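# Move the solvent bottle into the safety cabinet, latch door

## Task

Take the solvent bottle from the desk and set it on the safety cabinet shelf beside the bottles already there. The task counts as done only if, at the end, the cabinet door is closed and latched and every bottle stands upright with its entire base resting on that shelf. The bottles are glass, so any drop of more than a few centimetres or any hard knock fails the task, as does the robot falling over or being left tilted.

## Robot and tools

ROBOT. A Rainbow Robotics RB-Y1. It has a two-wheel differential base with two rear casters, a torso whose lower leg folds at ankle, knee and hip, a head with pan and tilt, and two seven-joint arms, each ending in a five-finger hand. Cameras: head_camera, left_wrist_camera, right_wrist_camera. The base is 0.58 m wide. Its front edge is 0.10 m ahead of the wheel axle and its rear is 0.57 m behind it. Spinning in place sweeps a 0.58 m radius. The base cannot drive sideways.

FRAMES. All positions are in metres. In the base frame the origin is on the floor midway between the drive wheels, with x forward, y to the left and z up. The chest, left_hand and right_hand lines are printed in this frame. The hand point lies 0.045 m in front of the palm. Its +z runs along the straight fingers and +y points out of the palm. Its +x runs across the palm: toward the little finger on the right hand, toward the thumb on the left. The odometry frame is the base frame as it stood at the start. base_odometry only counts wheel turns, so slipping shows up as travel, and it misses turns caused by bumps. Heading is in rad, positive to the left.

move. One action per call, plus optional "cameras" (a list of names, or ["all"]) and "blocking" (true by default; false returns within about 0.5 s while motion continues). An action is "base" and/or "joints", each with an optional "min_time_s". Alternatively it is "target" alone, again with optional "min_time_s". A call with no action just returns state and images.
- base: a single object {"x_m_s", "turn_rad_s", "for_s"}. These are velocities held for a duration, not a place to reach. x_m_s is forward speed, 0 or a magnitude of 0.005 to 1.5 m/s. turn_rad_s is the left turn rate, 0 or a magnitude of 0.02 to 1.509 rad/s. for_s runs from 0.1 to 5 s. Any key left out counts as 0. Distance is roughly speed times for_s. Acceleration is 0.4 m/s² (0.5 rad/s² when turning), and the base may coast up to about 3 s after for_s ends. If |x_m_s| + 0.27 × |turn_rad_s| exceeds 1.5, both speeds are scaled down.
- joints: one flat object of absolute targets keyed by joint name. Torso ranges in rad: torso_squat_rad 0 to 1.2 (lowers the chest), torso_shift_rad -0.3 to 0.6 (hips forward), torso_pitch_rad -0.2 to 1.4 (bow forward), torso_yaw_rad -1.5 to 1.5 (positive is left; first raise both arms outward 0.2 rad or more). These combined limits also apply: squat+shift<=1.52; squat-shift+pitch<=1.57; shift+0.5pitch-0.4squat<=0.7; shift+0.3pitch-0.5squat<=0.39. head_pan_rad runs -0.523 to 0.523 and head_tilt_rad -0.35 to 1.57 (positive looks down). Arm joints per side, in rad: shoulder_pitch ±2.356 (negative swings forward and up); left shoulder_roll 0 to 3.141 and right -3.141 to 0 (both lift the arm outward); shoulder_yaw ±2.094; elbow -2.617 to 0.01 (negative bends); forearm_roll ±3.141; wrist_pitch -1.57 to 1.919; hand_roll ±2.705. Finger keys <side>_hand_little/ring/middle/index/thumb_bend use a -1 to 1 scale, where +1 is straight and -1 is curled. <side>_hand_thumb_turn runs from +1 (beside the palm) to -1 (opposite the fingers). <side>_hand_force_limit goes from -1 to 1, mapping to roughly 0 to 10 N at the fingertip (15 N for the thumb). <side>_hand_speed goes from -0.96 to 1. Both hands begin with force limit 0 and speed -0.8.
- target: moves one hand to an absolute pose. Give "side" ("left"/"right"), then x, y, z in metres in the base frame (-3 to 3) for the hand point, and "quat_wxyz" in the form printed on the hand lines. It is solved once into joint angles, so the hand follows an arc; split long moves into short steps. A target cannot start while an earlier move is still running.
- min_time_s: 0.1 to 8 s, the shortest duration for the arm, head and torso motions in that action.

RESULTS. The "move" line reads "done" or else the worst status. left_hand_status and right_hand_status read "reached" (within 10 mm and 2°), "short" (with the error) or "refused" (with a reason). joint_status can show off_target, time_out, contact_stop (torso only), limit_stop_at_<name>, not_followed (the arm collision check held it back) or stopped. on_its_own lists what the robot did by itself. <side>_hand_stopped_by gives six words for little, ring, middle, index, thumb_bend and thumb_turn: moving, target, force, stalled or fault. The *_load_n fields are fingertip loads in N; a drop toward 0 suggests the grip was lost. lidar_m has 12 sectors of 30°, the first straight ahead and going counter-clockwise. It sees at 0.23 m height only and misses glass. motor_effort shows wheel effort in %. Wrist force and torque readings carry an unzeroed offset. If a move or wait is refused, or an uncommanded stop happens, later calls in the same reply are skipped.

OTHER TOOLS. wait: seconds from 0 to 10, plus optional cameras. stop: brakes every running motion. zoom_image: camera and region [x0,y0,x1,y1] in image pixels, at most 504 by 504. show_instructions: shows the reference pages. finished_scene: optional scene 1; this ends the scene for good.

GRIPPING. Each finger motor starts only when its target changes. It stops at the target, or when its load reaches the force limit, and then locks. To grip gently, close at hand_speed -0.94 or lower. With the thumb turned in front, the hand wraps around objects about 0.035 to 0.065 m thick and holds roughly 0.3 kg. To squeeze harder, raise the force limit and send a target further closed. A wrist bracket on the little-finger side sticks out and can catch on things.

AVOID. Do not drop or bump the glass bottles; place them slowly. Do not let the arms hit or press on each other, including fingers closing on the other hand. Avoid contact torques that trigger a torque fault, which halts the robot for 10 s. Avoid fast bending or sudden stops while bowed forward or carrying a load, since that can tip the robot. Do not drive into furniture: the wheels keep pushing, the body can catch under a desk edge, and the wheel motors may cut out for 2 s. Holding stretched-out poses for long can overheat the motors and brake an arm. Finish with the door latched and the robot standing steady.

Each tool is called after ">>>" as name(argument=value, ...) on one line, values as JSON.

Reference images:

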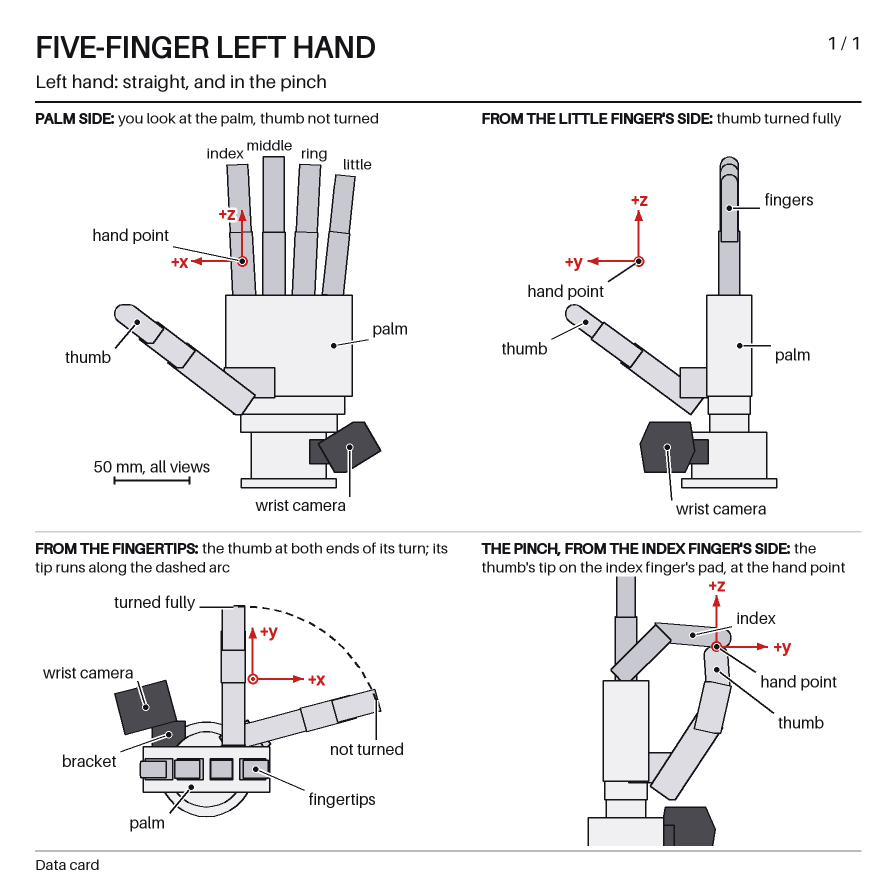

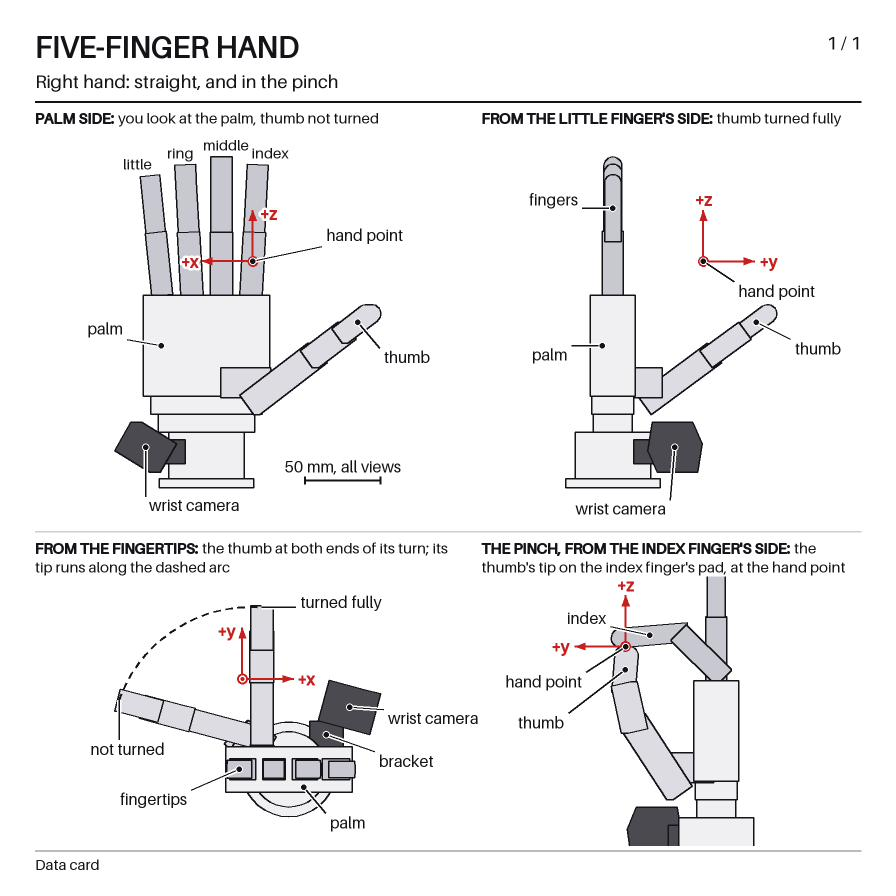

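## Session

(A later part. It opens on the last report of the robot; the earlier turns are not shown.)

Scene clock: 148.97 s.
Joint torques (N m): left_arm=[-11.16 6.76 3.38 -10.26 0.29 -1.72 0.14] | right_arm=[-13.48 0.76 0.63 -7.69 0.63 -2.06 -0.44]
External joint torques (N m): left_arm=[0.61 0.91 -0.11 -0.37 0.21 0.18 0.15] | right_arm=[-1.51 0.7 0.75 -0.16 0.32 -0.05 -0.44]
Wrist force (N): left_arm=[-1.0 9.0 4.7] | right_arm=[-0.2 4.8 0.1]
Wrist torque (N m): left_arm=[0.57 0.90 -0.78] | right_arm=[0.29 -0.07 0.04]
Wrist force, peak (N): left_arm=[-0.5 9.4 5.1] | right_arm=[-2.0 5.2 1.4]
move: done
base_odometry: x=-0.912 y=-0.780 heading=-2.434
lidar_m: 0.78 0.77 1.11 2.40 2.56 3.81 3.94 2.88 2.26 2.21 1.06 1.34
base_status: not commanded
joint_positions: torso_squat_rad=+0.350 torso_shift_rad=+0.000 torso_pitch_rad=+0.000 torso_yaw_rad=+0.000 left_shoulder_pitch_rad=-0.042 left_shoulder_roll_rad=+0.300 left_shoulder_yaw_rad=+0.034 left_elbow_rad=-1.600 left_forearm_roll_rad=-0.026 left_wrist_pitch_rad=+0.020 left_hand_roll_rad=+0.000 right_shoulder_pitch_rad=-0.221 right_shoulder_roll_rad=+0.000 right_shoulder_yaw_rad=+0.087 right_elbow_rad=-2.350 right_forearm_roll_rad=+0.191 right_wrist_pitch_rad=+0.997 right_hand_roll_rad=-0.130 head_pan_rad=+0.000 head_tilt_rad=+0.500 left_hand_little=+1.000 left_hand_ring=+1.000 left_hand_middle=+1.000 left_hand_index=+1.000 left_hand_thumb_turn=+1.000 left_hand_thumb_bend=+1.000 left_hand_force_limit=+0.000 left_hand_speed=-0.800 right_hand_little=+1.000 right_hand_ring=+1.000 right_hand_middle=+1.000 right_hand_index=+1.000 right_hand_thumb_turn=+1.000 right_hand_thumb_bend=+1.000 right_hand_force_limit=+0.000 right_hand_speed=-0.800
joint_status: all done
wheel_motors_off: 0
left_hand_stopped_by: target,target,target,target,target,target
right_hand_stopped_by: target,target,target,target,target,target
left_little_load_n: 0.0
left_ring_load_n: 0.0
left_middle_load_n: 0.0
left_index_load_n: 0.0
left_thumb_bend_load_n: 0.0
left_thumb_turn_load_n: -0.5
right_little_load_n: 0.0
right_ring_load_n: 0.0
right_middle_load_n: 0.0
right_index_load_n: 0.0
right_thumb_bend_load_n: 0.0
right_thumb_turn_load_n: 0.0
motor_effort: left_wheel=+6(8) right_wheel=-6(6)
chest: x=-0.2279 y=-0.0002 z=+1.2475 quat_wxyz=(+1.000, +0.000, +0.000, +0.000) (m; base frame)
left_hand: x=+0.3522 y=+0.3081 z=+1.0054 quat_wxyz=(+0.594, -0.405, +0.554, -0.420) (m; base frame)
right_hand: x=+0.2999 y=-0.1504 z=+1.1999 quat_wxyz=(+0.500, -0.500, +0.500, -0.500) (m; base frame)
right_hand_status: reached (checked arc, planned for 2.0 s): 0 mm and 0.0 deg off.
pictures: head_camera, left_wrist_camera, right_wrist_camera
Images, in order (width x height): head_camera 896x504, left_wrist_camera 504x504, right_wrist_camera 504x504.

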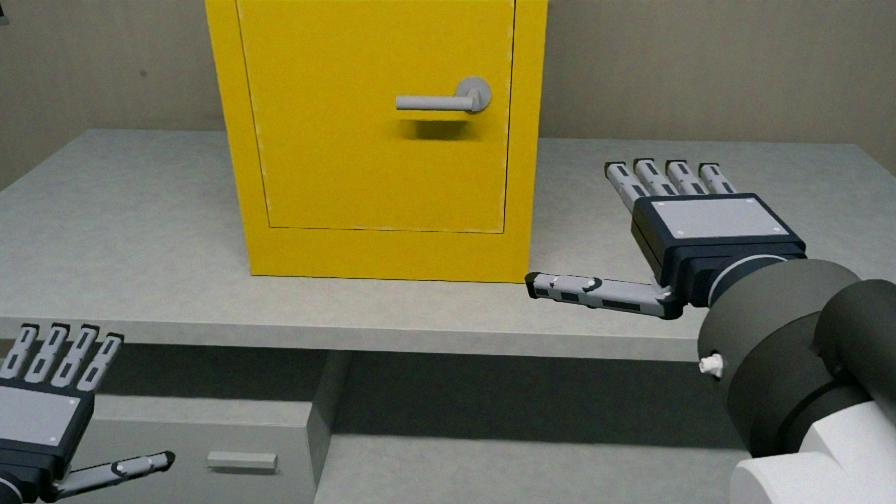

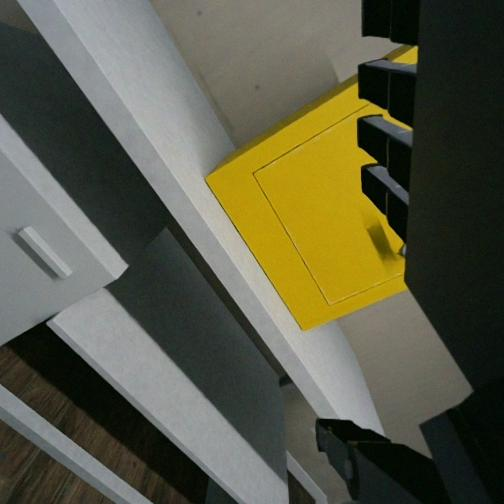

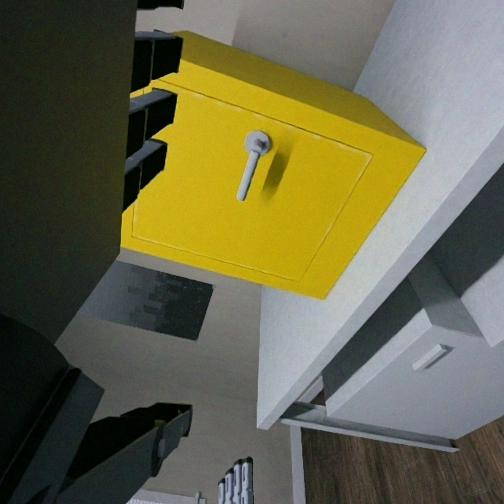

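>>> move(joints={"torso_squat_rad": 0.0, "head_tilt_rad": 0.5}, cameras=["head_camera"])

>>> move(joints={"torso_squat_rad": 0.8, "head_tilt_rad": 0.3}, cameras=["head_camera"])

Scene clock: 250.70 s.
Joint torques (N m): left_arm=[-11.4 7.02 3.52 -10.24 0.36 -1.77 0.21] | right_arm=[-13.74 0.77 0.6 -7.67 0.6 -2.11 -0.64]
External joint torques (N m): left_arm=[0.36 1.17 0.03 -0.36 0.28 0.13 0.22] | right_arm=[-1.77 0.7 0.71 -0.13 0.28 -0.1 -0.63]
Wrist force (N): left_arm=[-0.5 9.1 4.8] | right_arm=[0.0 4.6 1.0]
Wrist torque (N m): left_arm=[0.54 0.83 -0.74] | right_arm=[0.20 -0.15 0.04]
Wrist force, peak (N): left_arm=[-0.5 9.3 5.1] | right_arm=[-0.4 5.3 0.6]
move: done
base_odometry: x=-0.912 y=-0.780 heading=-2.434
lidar_m: 0.78 0.77 1.11 2.40 2.57 3.79 3.94 2.88 2.25 2.22 1.07 1.33
base_status: not commanded
joint_positions: torso_squat_rad=+0.000 torso_shift_rad=+0.000 torso_pitch_rad=+0.000 torso_yaw_rad=+0.000 left_shoulder_pitch_rad=-0.042 left_shoulder_roll_rad=+0.300 left_shoulder_yaw_rad=+0.034 left_elbow_rad=-1.600 left_forearm_roll_rad=-0.026 left_wrist_pitch_rad=+0.020 left_hand_roll_rad=+0.000 right_shoulder_pitch_rad=-0.221 right_shoulder_roll_rad=+0.000 right_shoulder_yaw_rad=+0.087 right_elbow_rad=-2.350 right_forearm_roll_rad=+0.191 right_wrist_pitch_rad=+0.997 right_hand_roll_rad=-0.130 head_pan_rad=+0.000 head_tilt_rad=+0.500 left_hand_little=+1.000 left_hand_ring=+1.000 left_hand_middle=+1.000 left_hand_index=+1.000 left_hand_thumb_turn=+1.000 left_hand_thumb_bend=+1.000 left_hand_force_limit=+0.000 left_hand_speed=-0.800 right_hand_little=+1.000 right_hand_ring=+1.000 right_hand_middle=+1.000 right_hand_index=+1.000 right_hand_thumb_turn=+1.000 right_hand_thumb_bend=+1.000 right_hand_force_limit=+0.000 right_hand_speed=-0.800
joint_status: all done
wheel_motors_off: 0
left_hand_stopped_by: target,target,target,target,target,target
right_hand_stopped_by: target,target,target,target,target,target
left_little_load_n: 0.0
left_ring_load_n: 0.0
left_middle_load_n: 0.0
left_index_load_n: 0.0
left_thumb_bend_load_n: 0.0
left_thumb_turn_load_n: 0.0
right_little_load_n: 0.0
right_ring_load_n: 0.0
right_middle_load_n: 0.0
right_index_load_n: 0.0
right_thumb_bend_load_n: 0.0
right_thumb_turn_load_n: 0.0
motor_effort: left_wheel=+6(8) right_wheel=-6(7)
chest: x=-0.2279 y=-0.0002 z=+1.2899 quat_wxyz=(+1.000, +0.000, +0.000, +0.000) (m; base frame)
left_hand: x=+0.3522 y=+0.3081 z=+1.0477 quat_wxyz=(+0.594, -0.405, +0.554, -0.419) (m; base frame)
right_hand: x=+0.2999 y=-0.1504 z=+1.2423 quat_wxyz=(+0.500, -0.500, +0.500, -0.500) (m; base frame)
pictures: head_camera
Images, in order (width x height): head_camera 896x504.

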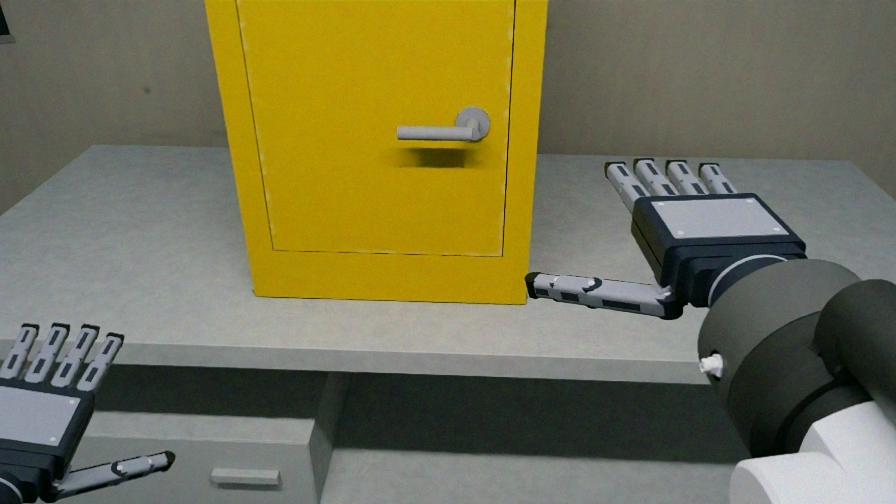

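Scene clock: 254.13 s.
Joint torques (N m): left_arm=[-11.57 7.09 3.26 -10.16 0.34 -1.73 0.2] | right_arm=[-13.66 0.89 1 -7.78 0.57 -2 -0.53]
External joint torques (N m): left_arm=[0.2 1.24 -0.23 -0.28 0.27 0.17 0.21] | right_arm=[-1.7 0.82 1.11 -0.25 0.25 0.01 -0.52]
Wrist force (N): left_arm=[-0.4 9.1 4.7] | right_arm=[-0.1 4.6 0.4]
Wrist torque (N m): left_arm=[0.57 0.82 -0.73] | right_arm=[0.24 -0.12 0.03]
Wrist force, peak (N): left_arm=[-0.4 9.5 5.2] | right_arm=[-0.3 5.5 0.1]
move: done
base_odometry: x=-0.912 y=-0.780 heading=-2.434
lidar_m: 0.79 0.77 1.12 2.40 2.58 3.80 3.93 2.89 2.26 2.21 1.07 1.35
base_status: not commanded
joint_positions: torso_squat_rad=+0.800 torso_shift_rad=+0.000 torso_pitch_rad=+0.000 torso_yaw_rad=+0.000 left_shoulder_pitch_rad=-0.042 left_shoulder_roll_rad=+0.300 left_shoulder_yaw_rad=+0.034 left_elbow_rad=-1.600 left_forearm_roll_rad=-0.026 left_wrist_pitch_rad=+0.020 left_hand_roll_rad=+0.000 right_shoulder_pitch_rad=-0.221 right_shoulder_roll_rad=+0.000 right_shoulder_yaw_rad=+0.087 right_elbow_rad=-2.350 right_forearm_roll_rad=+0.191 right_wrist_pitch_rad=+0.997 right_hand_roll_rad=-0.130 head_pan_rad=+0.000 head_tilt_rad=+0.300 left_hand_little=+1.000 left_hand_ring=+1.000 left_hand_middle=+1.000 left_hand_index=+1.000 left_hand_thumb_turn=+1.000 left_hand_thumb_bend=+1.000 left_hand_force_limit=+0.000 left_hand_speed=-0.800 right_hand_little=+1.000 right_hand_ring=+1.000 right_hand_middle=+1.000 right_hand_index=+1.000 right_hand_thumb_turn=+1.000 right_hand_thumb_bend=+1.000 right_hand_force_limit=+0.000 right_hand_speed=-0.800
joint_status: all done
wheel_motors_off: 0
left_hand_stopped_by: target,target,target,target,target,target
right_hand_stopped_by: target,target,target,target,target,target
left_little_load_n: 0.0
left_ring_load_n: -0.5
left_middle_load_n: 0.0
left_index_load_n: 0.0
left_thumb_bend_load_n: 0.0
left_thumb_turn_load_n: 0.0
right_little_load_n: 0.0
right_ring_load_n: 0.0
right_middle_load_n: 0.0
right_index_load_n: 0.0
right_thumb_bend_load_n: 0.0
right_thumb_turn_load_n: -0.5
motor_effort: left_wheel=+6(8) right_wheel=-6(7)
chest: x=-0.2281 y=-0.0002 z=+1.0776 quat_wxyz=(+1.000, +0.000, +0.000, +0.000) (m; base frame)
left_hand: x=+0.3521 y=+0.3081 z=+0.8357 quat_wxyz=(+0.594, -0.405, +0.554, -0.420) (m; base frame)
right_hand: x=+0.2998 y=-0.1504 z=+1.0302 quat_wxyz=(+0.500, -0.500, +0.500, -0.500) (m; base frame)
pictures: head_camera
Images, in order (width x height): head_camera 896x504.

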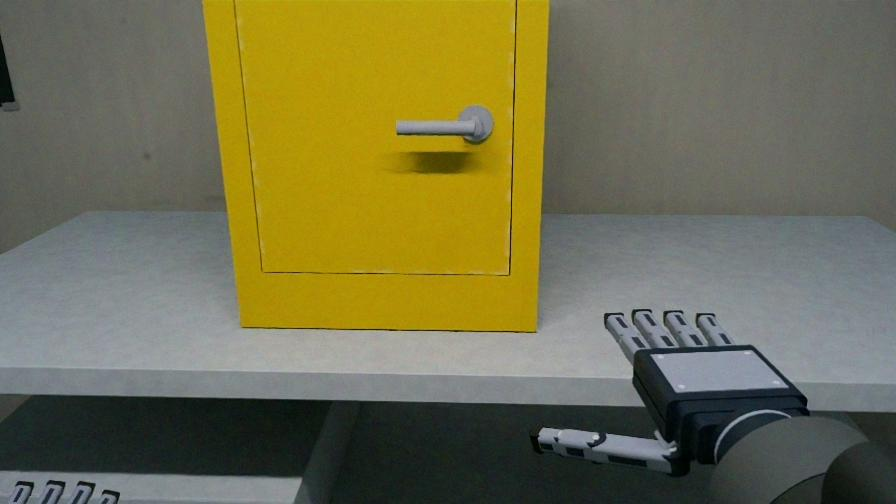

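>>> move(joints={"head_tilt_rad": 0.5}, cameras=["head_camera"])

>>> zoom_image(camera="head_camera", region=[350, 0, 650, 400])

Scene clock: 270.87 s.
Joint torques (N m): left_arm=[-11.37 6.58 3.2 -10.21 0.42 -1.77 0.22] | right_arm=[-13.49 0.55 0.83 -7.58 0.83 -2.11 -0.49]
External joint torques (N m): left_arm=[0.4 0.73 -0.29 -0.33 0.34 0.13 0.23] | right_arm=[-1.52 0.49 0.94 -0.04 0.51 -0.1 -0.48]
Wrist force (N): left_arm=[-0.3 9.0 4.7] | right_arm=[-0.5 4.6 0.6]
Wrist torque (N m): left_arm=[0.53 0.80 -0.75] | right_arm=[0.24 -0.04 0.01]
Wrist force, peak (N): left_arm=[-0.5 9.4 5.1] | right_arm=[0.0 5.2 0.4]
move: done
base_odometry: x=-0.912 y=-0.780 heading=-2.434
lidar_m: 0.78 0.77 1.11 2.41 2.57 3.79 3.94 2.88 2.26 2.22 1.07 1.34
base_status: not commanded
joint_positions: torso_squat_rad=+0.800 torso_shift_rad=+0.000 torso_pitch_rad=+0.000 torso_yaw_rad=+0.000 left_shoulder_pitch_rad=-0.042 left_shoulder_roll_rad=+0.300 left_shoulder_yaw_rad=+0.034 left_elbow_rad=-1.600 left_forearm_roll_rad=-0.026 left_wrist_pitch_rad=+0.020 left_hand_roll_rad=+0.000 right_shoulder_pitch_rad=-0.221 right_shoulder_roll_rad=+0.000 right_shoulder_yaw_rad=+0.087 right_elbow_rad=-2.350 right_forearm_roll_rad=+0.191 right_wrist_pitch_rad=+0.997 right_hand_roll_rad=-0.130 head_pan_rad=+0.000 head_tilt_rad=+0.500 left_hand_little=+1.000 left_hand_ring=+1.000 left_hand_middle=+1.000 left_hand_index=+1.000 left_hand_thumb_turn=+1.000 left_hand_thumb_bend=+1.000 left_hand_force_limit=+0.000 left_hand_speed=-0.800 right_hand_little=+1.000 right_hand_ring=+1.000 right_hand_middle=+1.000 right_hand_index=+1.000 right_hand_thumb_turn=+1.000 right_hand_thumb_bend=+1.000 right_hand_force_limit=+0.000 right_hand_speed=-0.800
joint_status: all done
wheel_motors_off: 0
left_hand_stopped_by: target,target,target,target,target,target
right_hand_stopped_by: target,target,target,target,target,target
left_little_load_n: 0.0
left_ring_load_n: 0.0
left_middle_load_n: -0.5
left_index_load_n: 0.0
left_thumb_bend_load_n: 0.0
left_thumb_turn_load_n: 0.0
right_little_load_n: 0.0
right_ring_load_n: 0.0
right_middle_load_n: 0.0
right_index_load_n: 0.0
right_thumb_bend_load_n: 0.0
right_thumb_turn_load_n: -0.5
motor_effort: left_wheel=+7(7) right_wheel=-7(7)
chest: x=-0.2281 y=-0.0002 z=+1.0776 quat_wxyz=(+1.000, +0.000, +0.000, +0.000) (m; base frame)
left_hand: x=+0.3521 y=+0.3081 z=+0.8357 quat_wxyz=(+0.594, -0.405, +0.554, -0.420) (m; base frame)
right_hand: x=+0.2998 y=-0.1504 z=+1.0302 quat_wxyz=(+0.500, -0.500, +0.500, -0.500) (m; base frame)
pictures: head_camera
Images, in order (width x height): head_camera 896x504.

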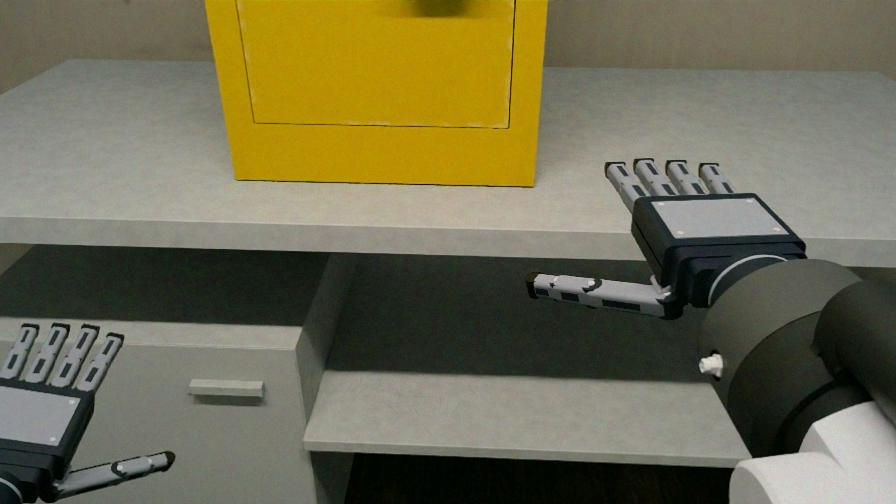

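Scaled by 1.260.

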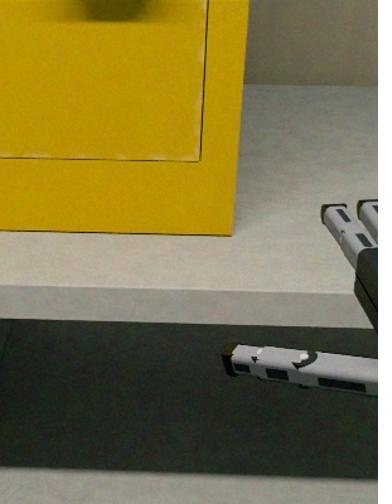

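>>> move(joints={"torso_squat_rad": 0.35, "head_tilt_rad": 0.4, "left_shoulder_roll_rad": 0.2, "left_elbow_rad": -0.3, "left_shoulder_pitch_rad": 0.2}, cameras=[])

>>> move(base={"x_m_s": 0.2, "for_s": 1.0}, joints={"right_hand_little": 0.0, "right_hand_ring": 0.0, "right_hand_middle": 0.0, "right_hand_index": 0.0}, cameras=["head_camera", "right_wrist_camera"])

Scene clock: 327.33 s.
Joint torques (N m): left_arm=[0.38 6.73 0.69 -0.68 0.24 -0.32 0.23] | right_arm=[-13.29 0.65 0.47 -7.83 0.7 -2.19 -0.59]
External joint torques (N m): left_arm=[-1.61 0.99 -0.04 -0.69 0.22 -0.08 0.23] | right_arm=[-1.32 0.58 0.59 -0.3 0.38 -0.17 -0.59]
Wrist force (N): left_arm=[-0.9 3.9 10.8] | right_arm=[-0.4 4.8 0.6]
Wrist torque (N m): left_arm=[-0.16 0.99 -0.58] | right_arm=[0.23 0.00 0.04]
Wrist force, peak (N): left_arm=[-0.9 8.6 9.9] | right_arm=[-0.2 5.3 0.5]
move: done
base_odometry: x=-0.912 y=-0.780 heading=-2.434
lidar_m: 0.79 0.77 1.12 2.40 2.57 3.79 3.94 2.89 2.25 2.22 1.06 1.34
base_status: not commanded
joint_positions: torso_squat_rad=+0.350 torso_shift_rad=+0.000 torso_pitch_rad=+0.000 torso_yaw_rad=+0.000 left_shoulder_pitch_rad=+0.200 left_shoulder_roll_rad=+0.200 left_shoulder_yaw_rad=+0.034 left_elbow_rad=-0.300 left_forearm_roll_rad=-0.026 left_wrist_pitch_rad=+0.020 left_hand_roll_rad=+0.000 right_shoulder_pitch_rad=-0.221 right_shoulder_roll_rad=+0.000 right_shoulder_yaw_rad=+0.087 right_elbow_rad=-2.350 right_forearm_roll_rad=+0.191 right_wrist_pitch_rad=+0.997 right_hand_roll_rad=-0.130 head_pan_rad=+0.000 head_tilt_rad=+0.400 left_hand_little=+1.000 left_hand_ring=+1.000 left_hand_middle=+1.000 left_hand_index=+1.000 left_hand_thumb_turn=+1.000 left_hand_thumb_bend=+1.000 left_hand_force_limit=+0.000 left_hand_speed=-0.800 right_hand_little=+1.000 right_hand_ring=+1.000 right_hand_middle=+1.000 right_hand_index=+1.000 right_hand_thumb_turn=+1.000 right_hand_thumb_bend=+1.000 right_hand_force_limit=+0.000 right_hand_speed=-0.800
joint_status: all done
wheel_motors_off: 0
left_hand_stopped_by: target,target,target,target,target,target
right_hand_stopped_by: target,target,target,target,target,target
left_little_load_n: 0.0
left_ring_load_n: 0.0
left_middle_load_n: 0.0
left_index_load_n: 0.0
left_thumb_bend_load_n: 0.0
left_thumb_turn_load_n: 0.0
right_little_load_n: 0.0
right_ring_load_n: 0.0
right_middle_load_n: 0.0
right_index_load_n: 0.0
right_thumb_bend_load_n: 0.0
right_thumb_turn_load_n: -0.5
motor_effort: left_wheel=+6(9) right_wheel=-7(7)
chest: x=-0.2279 y=-0.0002 z=+1.2475 quat_wxyz=(+1.000, +0.000, +0.000, +0.000) (m; base frame)
left_hand: x=-0.2933 y=+0.3575 z=+0.5235 quat_wxyz=(+0.106, -0.712, +0.692, +0.046) (m; base frame)
right_hand: x=+0.2999 y=-0.1504 z=+1.1998 quat_wxyz=(+0.500, -0.500, +0.500, -0.500) (m; base frame)
pictures: none
No camera images: "cameras" was empty.

Scene clock: 329.63 s.
Joint torques (N m): left_arm=[1.14 6.86 0.68 -0.54 0.25 -0.35 0.2] | right_arm=[-13 0.51 0.38 -7.42 0.67 -2.29 -0.54]
External joint torques (N m): left_arm=[-0.84 1.11 -0.05 -0.54 0.23 -0.1 0.21] | right_arm=[-1.04 0.44 0.5 0.11 0.35 -0.29 -0.53]
Wrist force (N): left_arm=[-1.2 4.0 10.9] | right_arm=[-0.4 4.7 0.7]
Wrist torque (N m): left_arm=[-0.14 1.04 -0.61] | right_arm=[0.22 -0.04 0.00]
Wrist force, peak (N): left_arm=[-1.0 4.4 11.1] | right_arm=[-0.3 5.3 0.7]
move: done
base_odometry: x=-1.064 y=-0.910 heading=-2.433
lidar_m: 0.72 0.58 0.83 2.38 2.56 3.78 4.14 2.91 2.28 2.24 0.96 1.19
base_status: done (sent for 1 of 1 s)
joint_positions: torso_squat_rad=+0.350 torso_shift_rad=+0.000 torso_pitch_rad=+0.000 torso_yaw_rad=+0.000 left_shoulder_pitch_rad=+0.200 left_shoulder_roll_rad=+0.200 left_shoulder_yaw_rad=+0.034 left_elbow_rad=-0.300 left_forearm_roll_rad=-0.026 left_wrist_pitch_rad=+0.020 left_hand_roll_rad=+0.000 right_shoulder_pitch_rad=-0.221 right_shoulder_roll_rad=+0.000 right_shoulder_yaw_rad=+0.087 right_elbow_rad=-2.350 right_forearm_roll_rad=+0.191 right_wrist_pitch_rad=+0.997 right_hand_roll_rad=-0.130 head_pan_rad=+0.000 head_tilt_rad=+0.400 left_hand_little=+1.000 left_hand_ring=+1.000 left_hand_middle=+1.000 left_hand_index=+1.000 left_hand_thumb_turn=+1.000 left_hand_thumb_bend=+1.000 left_hand_force_limit=+0.000 left_hand_speed=-0.800 right_hand_little=+0.000 right_hand_ring=+0.000 right_hand_middle=+0.000 right_hand_index=+0.000 right_hand_thumb_turn=+1.000 right_hand_thumb_bend=+1.000 right_hand_force_limit=+0.000 right_hand_speed=-0.800
joint_status: all done
wheel_motors_off: 0
left_hand_stopped_by: target,target,target,target,target,target
right_hand_stopped_by: target,target,target,target,target,target
left_little_load_n: 0.0
left_ring_load_n: 0.0
left_middle_load_n: 0.0
left_index_load_n: 0.0
left_thumb_bend_load_n: 0.0
left_thumb_turn_load_n: 0.0
right_little_load_n: 0.0
right_ring_load_n: 0.0
right_middle_load_n: 0.0
right_index_load_n: 0.0
right_thumb_bend_load_n: 0.0
right_thumb_turn_load_n: -0.5
motor_effort: left_wheel=+7(26) right_wheel=-9(20)
chest: x=-0.2280 y=-0.0002 z=+1.2475 quat_wxyz=(+1.000, +0.000, +0.000, +0.000) (m; base frame)
left_hand: x=-0.2930 y=+0.3575 z=+0.5234 quat_wxyz=(+0.106, -0.712, +0.692, +0.046) (m; base frame)
right_hand: x=+0.2999 y=-0.1504 z=+1.2000 quat_wxyz=(+0.500, -0.500, +0.500, -0.500) (m; base frame)
pictures: head_camera, right_wrist_camera
Images, in order (width x height): head_camera 896x504, right_wrist_camera 504x504.

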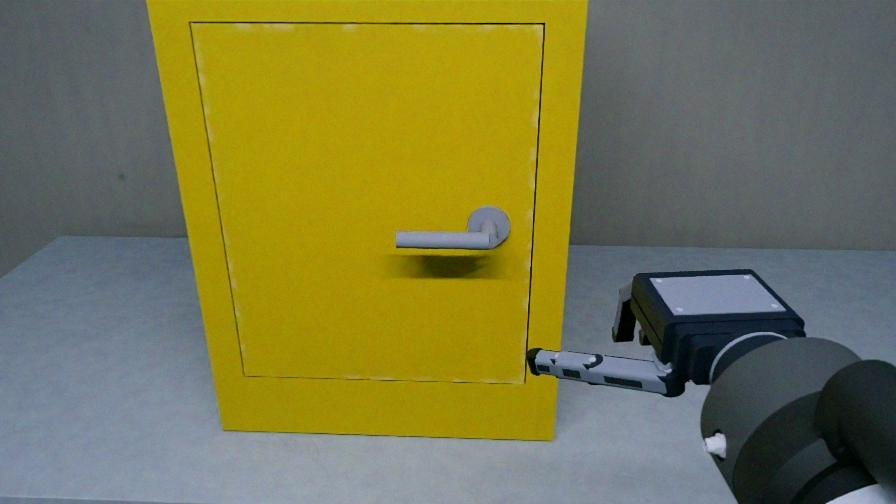

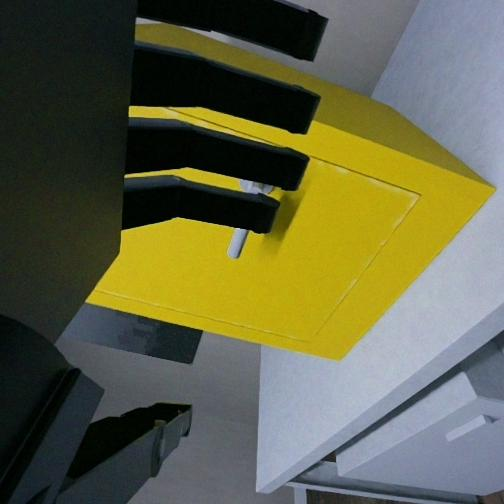

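>>> move(target={"side": "right", "x": 0.42, "y": 0.028, "z": 1.24, "quat_wxyz": [0.5, -0.5, 0.5, -0.5]}, min_time_s=2, cameras=["head_camera", "right_wrist_camera"])

Scene clock: 347.47 s.
Joint torques (N m): left_arm=[1.03 6.82 0.9 -0.25 0.25 -0.33 0.18] | right_arm=[-22.67 0.03 -3.08 -7.38 1.69 -1.26 -0.27]
External joint torques (N m): left_arm=[-0.95 1.08 0.17 -0.25 0.23 -0.08 0.19] | right_arm=[-2.55 0.89 0.39 0.55 0.38 0.14 -0.27]
Wrist force (N): left_arm=[-1.0 4.1 10.6] | right_arm=[-0.4 4.9 0.6]
Wrist torque (N m): left_arm=[-0.09 0.99 -0.61] | right_arm=[0.33 0.01 0.03]
Wrist force, peak (N): left_arm=[-1.0 4.3 11.2] | right_arm=[-0.3 5.3 1.6]
move: done
base_odometry: x=-1.064 y=-0.910 heading=-2.433
lidar_m: 0.72 0.58 0.83 2.38 2.56 3.78 4.14 2.92 2.27 2.23 0.97 1.19
base_status: not commanded
joint_positions: torso_squat_rad=+0.350 torso_shift_rad=+0.000 torso_pitch_rad=+0.000 torso_yaw_rad=+0.000 left_shoulder_pitch_rad=+0.200 left_shoulder_roll_rad=+0.200 left_shoulder_yaw_rad=+0.034 left_elbow_rad=-0.300 left_forearm_roll_rad=-0.026 left_wrist_pitch_rad=+0.020 left_hand_roll_rad=+0.000 right_shoulder_pitch_rad=-0.922 right_shoulder_roll_rad=+0.000 right_shoulder_yaw_rad=+0.394 right_elbow_rad=-1.507 right_forearm_roll_rad=+0.592 right_wrist_pitch_rad=+1.047 right_hand_roll_rad=-0.805 head_pan_rad=+0.000 head_tilt_rad=+0.400 left_hand_little=+1.000 left_hand_ring=+1.000 left_hand_middle=+1.000 left_hand_index=+1.000 left_hand_thumb_turn=+1.000 left_hand_thumb_bend=+1.000 left_hand_force_limit=+0.000 left_hand_speed=-0.800 right_hand_little=+0.000 right_hand_ring=+0.000 right_hand_middle=+0.000 right_hand_index=+0.000 right_hand_thumb_turn=+1.000 right_hand_thumb_bend=+1.000 right_hand_force_limit=+0.000 right_hand_speed=-0.800
joint_status: all done
wheel_motors_off: 0
left_hand_stopped_by: target,target,target,target,target,target
right_hand_stopped_by: target,target,target,target,target,target
left_little_load_n: 0.0
left_ring_load_n: 0.0
left_middle_load_n: 0.0
left_index_load_n: 0.0
left_thumb_bend_load_n: 0.0
left_thumb_turn_load_n: 0.0
right_little_load_n: 0.0
right_ring_load_n: 0.0
right_middle_load_n: 0.0
right_index_load_n: 0.0
right_thumb_bend_load_n: 0.0
right_thumb_turn_load_n: 0.0
motor_effort: left_wheel=+8(9) right_wheel=-9(9)
chest: x=-0.2280 y=-0.0002 z=+1.2475 quat_wxyz=(+1.000, +0.000, +0.000, +0.000) (m; base frame)
left_hand: x=-0.2930 y=+0.3575 z=+0.5234 quat_wxyz=(+0.106, -0.712, +0.692, +0.046) (m; base frame)
right_hand: x=+0.4199 y=+0.0276 z=+1.2400 quat_wxyz=(+0.500, -0.500, +0.500, -0.500) (m; base frame)
right_hand_status: reached (checked arc, planned for 2.0 s): 0 mm and 0.0 deg off.
pictures: head_camera, right_wrist_camera
Images, in order (width x height): head_camera 896x504, right_wrist_camera 504x504.

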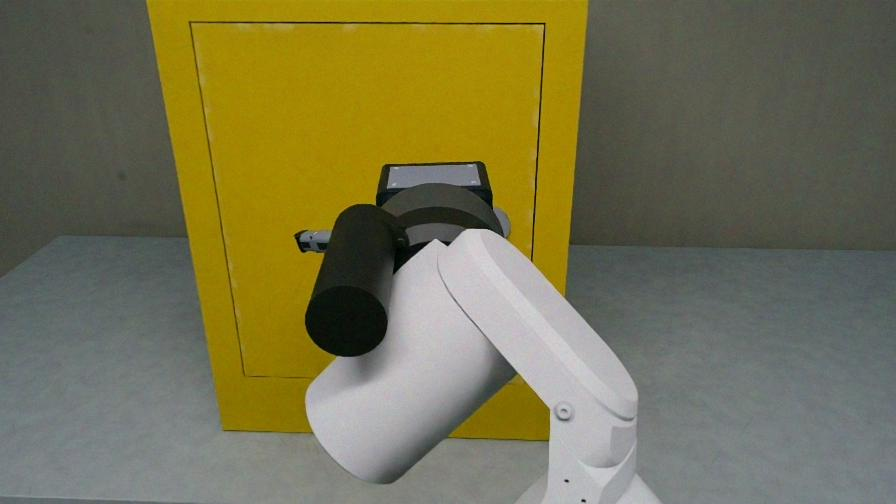

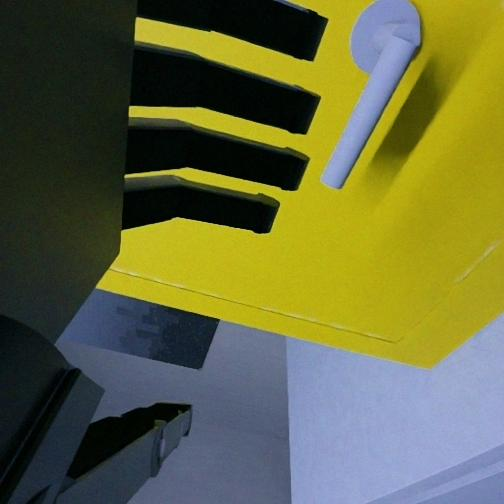

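>>> move(target={"side": "right", "x": 0.50, "y": 0.028, "z": 1.235, "quat_wxyz": [0.5, -0.5, 0.5, -0.5]}, min_time_s=1.5, cameras=["right_wrist_camera"])

Scene clock: 356.90 s.
Joint torques (N m): left_arm=[1.45 6.8 1.06 -0.26 0.2 -0.15 0.28] | right_arm=[-26.24 -5.15 -4.42 -7.75 1.73 -1.52 -0.62]
External joint torques (N m): left_arm=[-0.53 1.06 0.34 -0.26 0.19 0.09 0.28] | right_arm=[-2.78 -0.56 -1.43 0.85 0.5 -0.46 -0.62]
Wrist force (N): left_arm=[-1.1 4.3 11.2] | right_arm=[-0.2 5.2 0.5]
Wrist torque (N m): left_arm=[-0.11 1.04 -0.63] | right_arm=[0.40 -0.06 0.06]
Wrist force, peak (N): left_arm=[-1.1 4.3 11.2] | right_arm=[-0.3 5.5 0.9]
move: done
base_odometry: x=-1.064 y=-0.910 heading=-2.433
lidar_m: 0.72 0.58 0.83 2.39 2.56 3.77 4.14 2.91 2.27 2.23 0.96 1.19
base_status: not commanded
joint_positions: torso_squat_rad=+0.350 torso_shift_rad=+0.000 torso_pitch_rad=+0.000 torso_yaw_rad=+0.000 left_shoulder_pitch_rad=+0.200 left_shoulder_roll_rad=+0.200 left_shoulder_yaw_rad=+0.034 left_elbow_rad=-0.300 left_forearm_roll_rad=-0.026 left_wrist_pitch_rad=+0.020 left_hand_roll_rad=+0.000 right_shoulder_pitch_rad=-1.183 right_shoulder_roll_rad=-0.013 right_shoulder_yaw_rad=+0.322 right_elbow_rad=-0.957 right_forearm_roll_rad=+0.626 right_wrist_pitch_rad=+0.769 right_hand_roll_rad=-1.020 head_pan_rad=+0.000 head_tilt_rad=+0.400 left_hand_little=+1.000 left_hand_ring=+1.000 left_hand_middle=+1.000 left_hand_index=+1.000 left_hand_thumb_turn=+1.000 left_hand_thumb_bend=+1.000 left_hand_force_limit=+0.000 left_hand_speed=-0.800 right_hand_little=+0.000 right_hand_ring=+0.000 right_hand_middle=+0.000 right_hand_index=+0.000 right_hand_thumb_turn=+1.000 right_hand_thumb_bend=+1.000 right_hand_force_limit=+0.000 right_hand_speed=-0.800
joint_status: all done
wheel_motors_off: 0
left_hand_stopped_by: target,target,target,target,target,target
right_hand_stopped_by: target,target,target,target,target,target
left_little_load_n: 0.0
left_ring_load_n: 0.0
left_middle_load_n: 0.0
left_index_load_n: 0.0
left_thumb_bend_load_n: 0.0
left_thumb_turn_load_n: 0.0
right_little_load_n: 0.0
right_ring_load_n: 0.0
right_middle_load_n: 0.0
right_index_load_n: 0.0
right_thumb_bend_load_n: 0.0
right_thumb_turn_load_n: -0.5
motor_effort: left_wheel=+7(9) right_wheel=-8(9)
chest: x=-0.2280 y=-0.0002 z=+1.2475 quat_wxyz=(+1.000, +0.000, +0.000, +0.000) (m; base frame)
left_hand: x=-0.2930 y=+0.3575 z=+0.5234 quat_wxyz=(+0.106, -0.712, +0.692, +0.046) (m; base frame)
right_hand: x=+0.4991 y=+0.0279 z=+1.2348 quat_wxyz=(+0.500, -0.501, +0.499, -0.499) (m; base frame)
right_hand_status: reached (checked arc, planned for 1.5 s): 1 mm and 0.1 deg off.
pictures: right_wrist_camera
Images, in order (width x height): right_wrist_camera 504x504.

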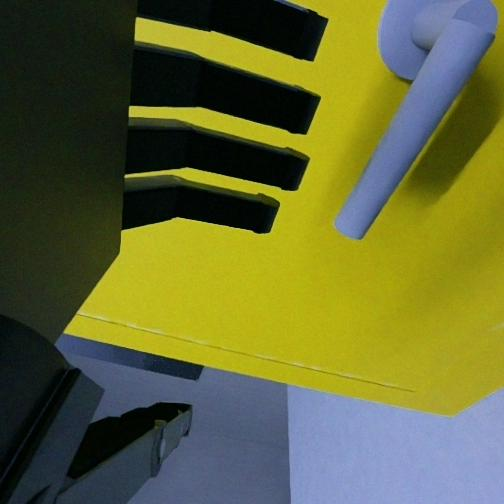

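>>> move(target={"side": "right", "x": 0.53, "y": 0.028, "z": 1.23, "quat_wxyz": [0.5, -0.5, 0.5, -0.5]}, min_time_s=1.5, cameras=["right_wrist_camera"])

>>> move(target={"side": "right", "x": 0.545, "y": 0.028, "z": 1.23, "quat_wxyz": [0.5, -0.5, 0.5, -0.5]}, min_time_s=1.5, cameras=["right_wrist_camera"])

Scene clock: 366.20 s.
Joint torques (N m): left_arm=[1.21 6.22 1 -0.29 0.21 -0.22 0.28] | right_arm=[-27.26 -5.91 -4.07 -7.82 1.49 -1.15 -0.47]
External joint torques (N m): left_arm=[-0.77 0.47 0.27 -0.29 0.2 0.03 0.28] | right_arm=[-2.58 1.02 -2.14 0.7 0.4 -0.52 -0.47]
Wrist force (N): left_arm=[-1.3 4.3 10.6] | right_arm=[0.0 4.9 0.0]
Wrist torque (N m): left_arm=[-0.09 1.03 -0.62] | right_arm=[0.38 -0.05 0.06]
Wrist force, peak (N): left_arm=[-1.1 4.1 11.2] | right_arm=[0.0 5.5 0.7]
move: done
base_odometry: x=-1.064 y=-0.910 heading=-2.433
lidar_m: 0.73 0.58 0.83 2.38 2.55 3.77 4.14 2.93 2.28 2.23 0.97 1.19
base_status: not commanded
joint_positions: torso_squat_rad=+0.350 torso_shift_rad=+0.000 torso_pitch_rad=+0.000 torso_yaw_rad=+0.000 left_shoulder_pitch_rad=+0.200 left_shoulder_roll_rad=+0.200 left_shoulder_yaw_rad=+0.034 left_elbow_rad=-0.300 left_forearm_roll_rad=-0.026 left_wrist_pitch_rad=+0.020 left_hand_roll_rad=+0.000 right_shoulder_pitch_rad=-1.371 right_shoulder_roll_rad=+0.000 right_shoulder_yaw_rad=+0.320 right_elbow_rad=-0.559 right_forearm_roll_rad=+0.735 right_wrist_pitch_rad=+0.597 right_hand_roll_rad=-1.256 head_pan_rad=+0.000 head_tilt_rad=+0.400 left_hand_little=+1.000 left_hand_ring=+1.000 left_hand_middle=+1.000 left_hand_index=+1.000 left_hand_thumb_turn=+1.000 left_hand_thumb_bend=+1.000 left_hand_force_limit=+0.000 left_hand_speed=-0.800 right_hand_little=+0.000 right_hand_ring=+0.000 right_hand_middle=+0.000 right_hand_index=+0.000 right_hand_thumb_turn=+1.000 right_hand_thumb_bend=+1.000 right_hand_force_limit=+0.000 right_hand_speed=-0.800
joint_status: all done
wheel_motors_off: 0
left_hand_stopped_by: target,target,target,target,target,target
right_hand_stopped_by: target,target,target,target,target,target
left_little_load_n: 0.0
left_ring_load_n: 0.0
left_middle_load_n: 0.0
left_index_load_n: 0.0
left_thumb_bend_load_n: 0.0
left_thumb_turn_load_n: 0.0
right_little_load_n: 0.0
right_ring_load_n: 0.0
right_middle_load_n: 0.0
right_index_load_n: 0.0
right_thumb_bend_load_n: 0.0
right_thumb_turn_load_n: 0.0
motor_effort: left_wheel=+8(9) right_wheel=-9(9)
chest: x=-0.2280 y=-0.0002 z=+1.2475 quat_wxyz=(+1.000, +0.000, +0.000, +0.000) (m; base frame)
left_hand: x=-0.2930 y=+0.3575 z=+0.5234 quat_wxyz=(+0.106, -0.712, +0.692, +0.046) (m; base frame)
right_hand: x=+0.5295 y=+0.0275 z=+1.2299 quat_wxyz=(+0.501, -0.501, +0.499, -0.499) (m; base frame)
right_hand_status: reached (checked arc, planned for 1.5 s): 1 mm and 0.2 deg off.
pictures: right_wrist_camera
Images, in order (width x height): right_wrist_camera 504x504.

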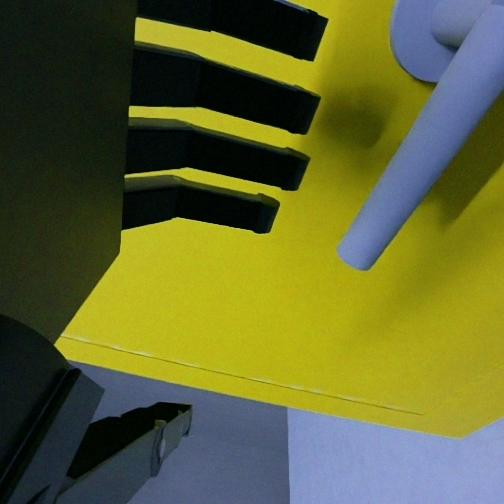

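Scene clock: 368.03 s.
Joint torques (N m): left_arm=[1.42 6.34 1.04 -0.5 0.25 -0.22 0.16] | right_arm=[-28.11 -8.9 0.32 -6.85 1.06 -0.53 -0.44]
External joint torques (N m): left_arm=[-0.56 0.6 0.31 -0.51 0.24 0.02 0.17] | right_arm=[-2.97 -0.49 1.39 0.9 0.29 -0.53 -0.44]
Wrist force (N): left_arm=[-1.3 4.1 10.6] | right_arm=[0.2 4.9 0.2]
Wrist torque (N m): left_arm=[-0.10 1.03 -0.62] | right_arm=[0.33 -0.09 0.11]
Wrist force, peak (N): left_arm=[-1.0 4.4 11.2] | right_arm=[0.1 5.4 -0.1]
move: short
base_odometry: x=-1.064 y=-0.910 heading=-2.433
lidar_m: 0.72 0.58 0.83 2.38 2.56 3.77 4.14 2.92 2.28 2.24 0.97 1.19
base_status: not commanded
joint_positions: torso_squat_rad=+0.350 torso_shift_rad=+0.000 torso_pitch_rad=+0.000 torso_yaw_rad=+0.000 left_shoulder_pitch_rad=+0.200 left_shoulder_roll_rad=+0.200 left_shoulder_yaw_rad=+0.034 left_elbow_rad=-0.300 left_forearm_roll_rad=-0.026 left_wrist_pitch_rad=+0.020 left_hand_roll_rad=+0.000 right_shoulder_pitch_rad=-1.496 right_shoulder_roll_rad=-0.008 right_shoulder_yaw_rad=+0.403 right_elbow_rad=-0.267 right_forearm_roll_rad=+0.883 right_wrist_pitch_rad=+0.415 right_hand_roll_rad=-1.584 head_pan_rad=+0.000 head_tilt_rad=+0.400 left_hand_little=+1.000 left_hand_ring=+1.000 left_hand_middle=+1.000 left_hand_index=+1.000 left_hand_thumb_turn=+1.000 left_hand_thumb_bend=+1.000 left_hand_force_limit=+0.000 left_hand_speed=-0.800 right_hand_little=+0.000 right_hand_ring=+0.000 right_hand_middle=+0.000 right_hand_index=+0.000 right_hand_thumb_turn=+1.000 right_hand_thumb_bend=+1.000 right_hand_force_limit=+0.000 right_hand_speed=-0.800
joint_status: all done
wheel_motors_off: 0
left_hand_stopped_by: target,target,target,target,target,target
right_hand_stopped_by: target,target,target,target,target,target
left_little_load_n: 0.0
left_ring_load_n: 0.0
left_middle_load_n: 0.0
left_index_load_n: 0.0
left_thumb_bend_load_n: 0.0
left_thumb_turn_load_n: 0.0
right_little_load_n: 0.0
right_ring_load_n: 0.0
right_middle_load_n: 0.0
right_index_load_n: 0.0
right_thumb_bend_load_n: 0.0
right_thumb_turn_load_n: 0.0
motor_effort: left_wheel=+8(9) right_wheel=-8(9)
chest: x=-0.2280 y=-0.0002 z=+1.2475 quat_wxyz=(+1.000, +0.000, +0.000, +0.000) (m; base frame)
left_hand: x=-0.2930 y=+0.3575 z=+0.5234 quat_wxyz=(+0.106, -0.712, +0.692, +0.046) (m; base frame)
right_hand: x=+0.5427 y=+0.0272 z=+1.2299 quat_wxyz=(+0.524, -0.504, +0.483, -0.487) (m; base frame)
right_hand_status: short (checked arc, as near as the solve gets, planned for 1.5 s): 2 mm and 3.7 deg off. The place is met; only the turn is off.
pictures: right_wrist_camera
Images, in order (width x height): right_wrist_camera 504x504.

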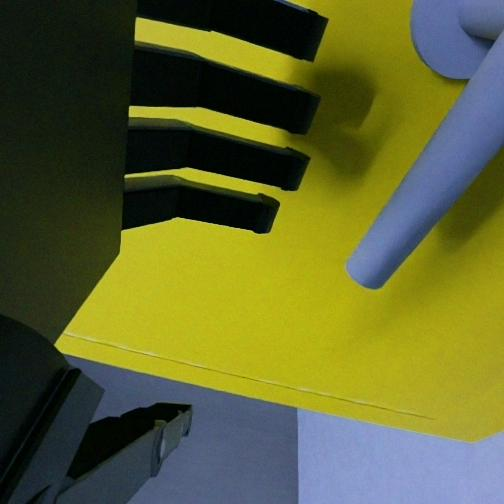

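>>> move(target={"side": "right", "x": 0.37, "y": 0.028, "z": 1.235, "quat_wxyz": [0.5, -0.5, 0.5, -0.5]}, min_time_s=1.5, cameras=[])

>>> move(base={"x_m_s": 0.12, "for_s": 1.0}, cameras=["head_camera", "right_wrist_camera"])

Scene clock: 377.93 s.
Joint torques (N m): left_arm=[1.29 6.29 0.75 -0.43 0.22 -0.29 0.25] | right_arm=[-20.82 -2.39 -6.31 -6.05 2.29 -1.61 -0.46]
External joint torques (N m): left_arm=[-0.7 0.55 0.02 -0.43 0.2 -0.05 0.25] | right_arm=[-1.57 -0.15 1.02 -0.49 0.57 -0.61 -0.46]
Wrist force (N): left_arm=[-1.1 4.2 11.2] | right_arm=[-0.1 4.9 0.9]
Wrist torque (N m): left_arm=[-0.11 1.03 -0.62] | right_arm=[0.30 -0.08 0.25]
Wrist force, peak (N): left_arm=[-0.9 4.6 11.2] | right_arm=[0.3 6.4 0.4]
move: done
base_odometry: x=-1.064 y=-0.910 heading=-2.433
lidar_m: 0.73 0.58 0.82 2.38 2.55 3.77 4.15 2.90 2.27 2.23 0.98 1.20
base_status: not commanded
joint_positions: torso_squat_rad=+0.350 torso_shift_rad=+0.000 torso_pitch_rad=+0.000 torso_yaw_rad=+0.000 left_shoulder_pitch_rad=+0.200 left_shoulder_roll_rad=+0.200 left_shoulder_yaw_rad=+0.034 left_elbow_rad=-0.300 left_forearm_roll_rad=-0.026 left_wrist_pitch_rad=+0.020 left_hand_roll_rad=+0.000 right_shoulder_pitch_rad=-0.978 right_shoulder_roll_rad=-0.251 right_shoulder_yaw_rad=+0.726 right_elbow_rad=-1.748 right_forearm_roll_rad=+0.458 right_wrist_pitch_rad=+1.359 right_hand_roll_rad=-1.053 head_pan_rad=+0.000 head_tilt_rad=+0.400 left_hand_little=+1.000 left_hand_ring=+1.000 left_hand_middle=+1.000 left_hand_index=+1.000 left_hand_thumb_turn=+1.000 left_hand_thumb_bend=+1.000 left_hand_force_limit=+0.000 left_hand_speed=-0.800 right_hand_little=+0.000 right_hand_ring=+0.000 right_hand_middle=+0.000 right_hand_index=+0.000 right_hand_thumb_turn=+1.000 right_hand_thumb_bend=+1.000 right_hand_force_limit=+0.000 right_hand_speed=-0.800
joint_status: all done
wheel_motors_off: 0
left_hand_stopped_by: target,target,target,target,target,target
right_hand_stopped_by: target,target,target,target,target,target
left_little_load_n: 0.0
left_ring_load_n: 0.0
left_middle_load_n: 0.0
left_index_load_n: 0.0
left_thumb_bend_load_n: 0.0
left_thumb_turn_load_n: 0.0
right_little_load_n: 0.0
right_ring_load_n: 0.0
right_middle_load_n: 0.5
right_index_load_n: 0.0
right_thumb_bend_load_n: 0.0
right_thumb_turn_load_n: 0.0
motor_effort: left_wheel=+8(9) right_wheel=-8(9)
chest: x=-0.2280 y=-0.0002 z=+1.2475 quat_wxyz=(+1.000, +0.000, +0.000, +0.000) (m; base frame)
left_hand: x=-0.2930 y=+0.3575 z=+0.5235 quat_wxyz=(+0.106, -0.712, +0.692, +0.046) (m; base frame)
right_hand: x=+0.3695 y=+0.0280 z=+1.2350 quat_wxyz=(+0.499, -0.500, +0.501, -0.501) (m; base frame)
right_hand_status: reached (checked arc, planned for 1.5 s): 0 mm and 0.1 deg off.
pictures: none
No camera images: "cameras" was empty.

Scene clock: 380.20 s.
Joint torques (N m): left_arm=[1.67 6.81 0.68 -0.36 0.28 -0.25 0.15] | right_arm=[-21.55 -2.56 -6.6 -5.56 2.13 -1.44 -0.44]
External joint torques (N m): left_arm=[-0.31 1.07 -0.05 -0.36 0.26 -0.01 0.15] | right_arm=[-2.29 -0.32 0.72 -0.01 0.4 -0.44 -0.44]
Wrist force (N): left_arm=[-0.9 4.1 10.6] | right_arm=[0.1 5.2 0.6]
Wrist torque (N m): left_arm=[-0.10 0.98 -0.60] | right_arm=[0.37 -0.11 0.26]
Wrist force, peak (N): left_arm=[-1.3 4.2 11.1] | right_arm=[-0.5 5.3 1.0]
move: done
base_odometry: x=-1.155 y=-0.988 heading=-2.432
lidar_m: 0.69 0.47 0.65 2.38 2.55 3.75 4.26 2.91 2.29 2.25 0.91 1.07
base_status: done (sent for 1 of 1 s)
joint_positions: torso_squat_rad=+0.350 torso_shift_rad=+0.000 torso_pitch_rad=+0.000 torso_yaw_rad=+0.000 left_shoulder_pitch_rad=+0.200 left_shoulder_roll_rad=+0.200 left_shoulder_yaw_rad=+0.034 left_elbow_rad=-0.300 left_forearm_roll_rad=-0.026 left_wrist_pitch_rad=+0.020 left_hand_roll_rad=+0.000 right_shoulder_pitch_rad=-0.978 right_shoulder_roll_rad=-0.251 right_shoulder_yaw_rad=+0.726 right_elbow_rad=-1.749 right_forearm_roll_rad=+0.458 right_wrist_pitch_rad=+1.359 right_hand_roll_rad=-1.053 head_pan_rad=+0.000 head_tilt_rad=+0.400 left_hand_little=+1.000 left_hand_ring=+1.000 left_hand_middle=+1.000 left_hand_index=+1.000 left_hand_thumb_turn=+1.000 left_hand_thumb_bend=+1.000 left_hand_force_limit=+0.000 left_hand_speed=-0.800 right_hand_little=+0.000 right_hand_ring=+0.000 right_hand_middle=+0.000 right_hand_index=+0.000 right_hand_thumb_turn=+1.000 right_hand_thumb_bend=+1.000 right_hand_force_limit=+0.000 right_hand_speed=-0.800
joint_status: not commanded
wheel_motors_off: 0
left_hand_stopped_by: target,target,target,target,target,target
right_hand_stopped_by: target,target,target,target,target,target
left_little_load_n: 0.0
left_ring_load_n: 0.0
left_middle_load_n: 0.0
left_index_load_n: 0.0
left_thumb_bend_load_n: 0.0
left_thumb_turn_load_n: 0.0
right_little_load_n: 0.0
right_ring_load_n: 0.0
right_middle_load_n: 0.0
right_index_load_n: 0.0
right_thumb_bend_load_n: 0.0
right_thumb_turn_load_n: -0.5
motor_effort: left_wheel=+8(25) right_wheel=-8(19)
chest: x=-0.2280 y=-0.0002 z=+1.2475 quat_wxyz=(+1.000, +0.000, +0.000, +0.000) (m; base frame)
left_hand: x=-0.2929 y=+0.3575 z=+0.5234 quat_wxyz=(+0.106, -0.712, +0.692, +0.046) (m; base frame)
right_hand: x=+0.3695 y=+0.0280 z=+1.2350 quat_wxyz=(+0.499, -0.500, +0.501, -0.501) (m; base frame)
pictures: head_camera, right_wrist_camera
Images, in order (width x height): head_camera 896x504, right_wrist_camera 504x504.

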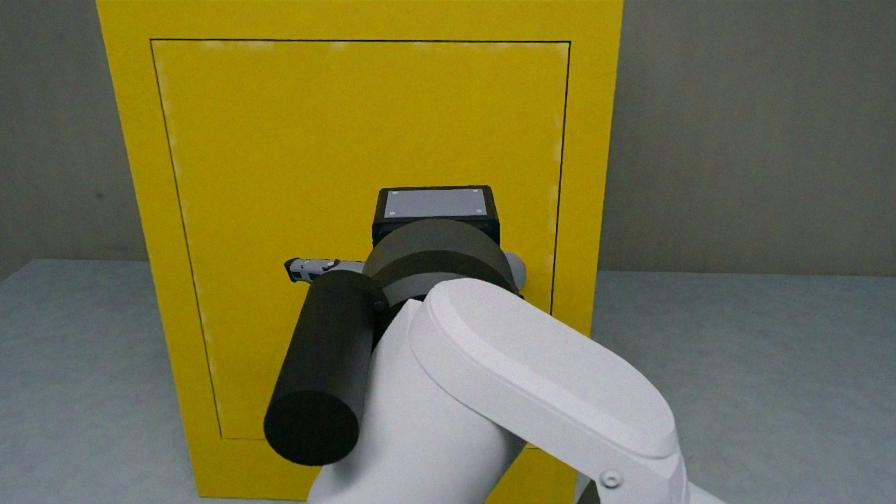

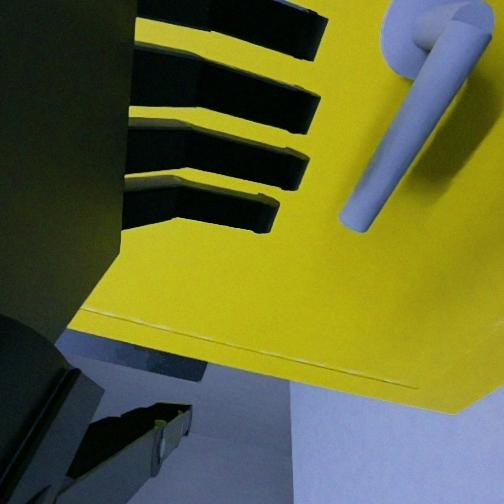

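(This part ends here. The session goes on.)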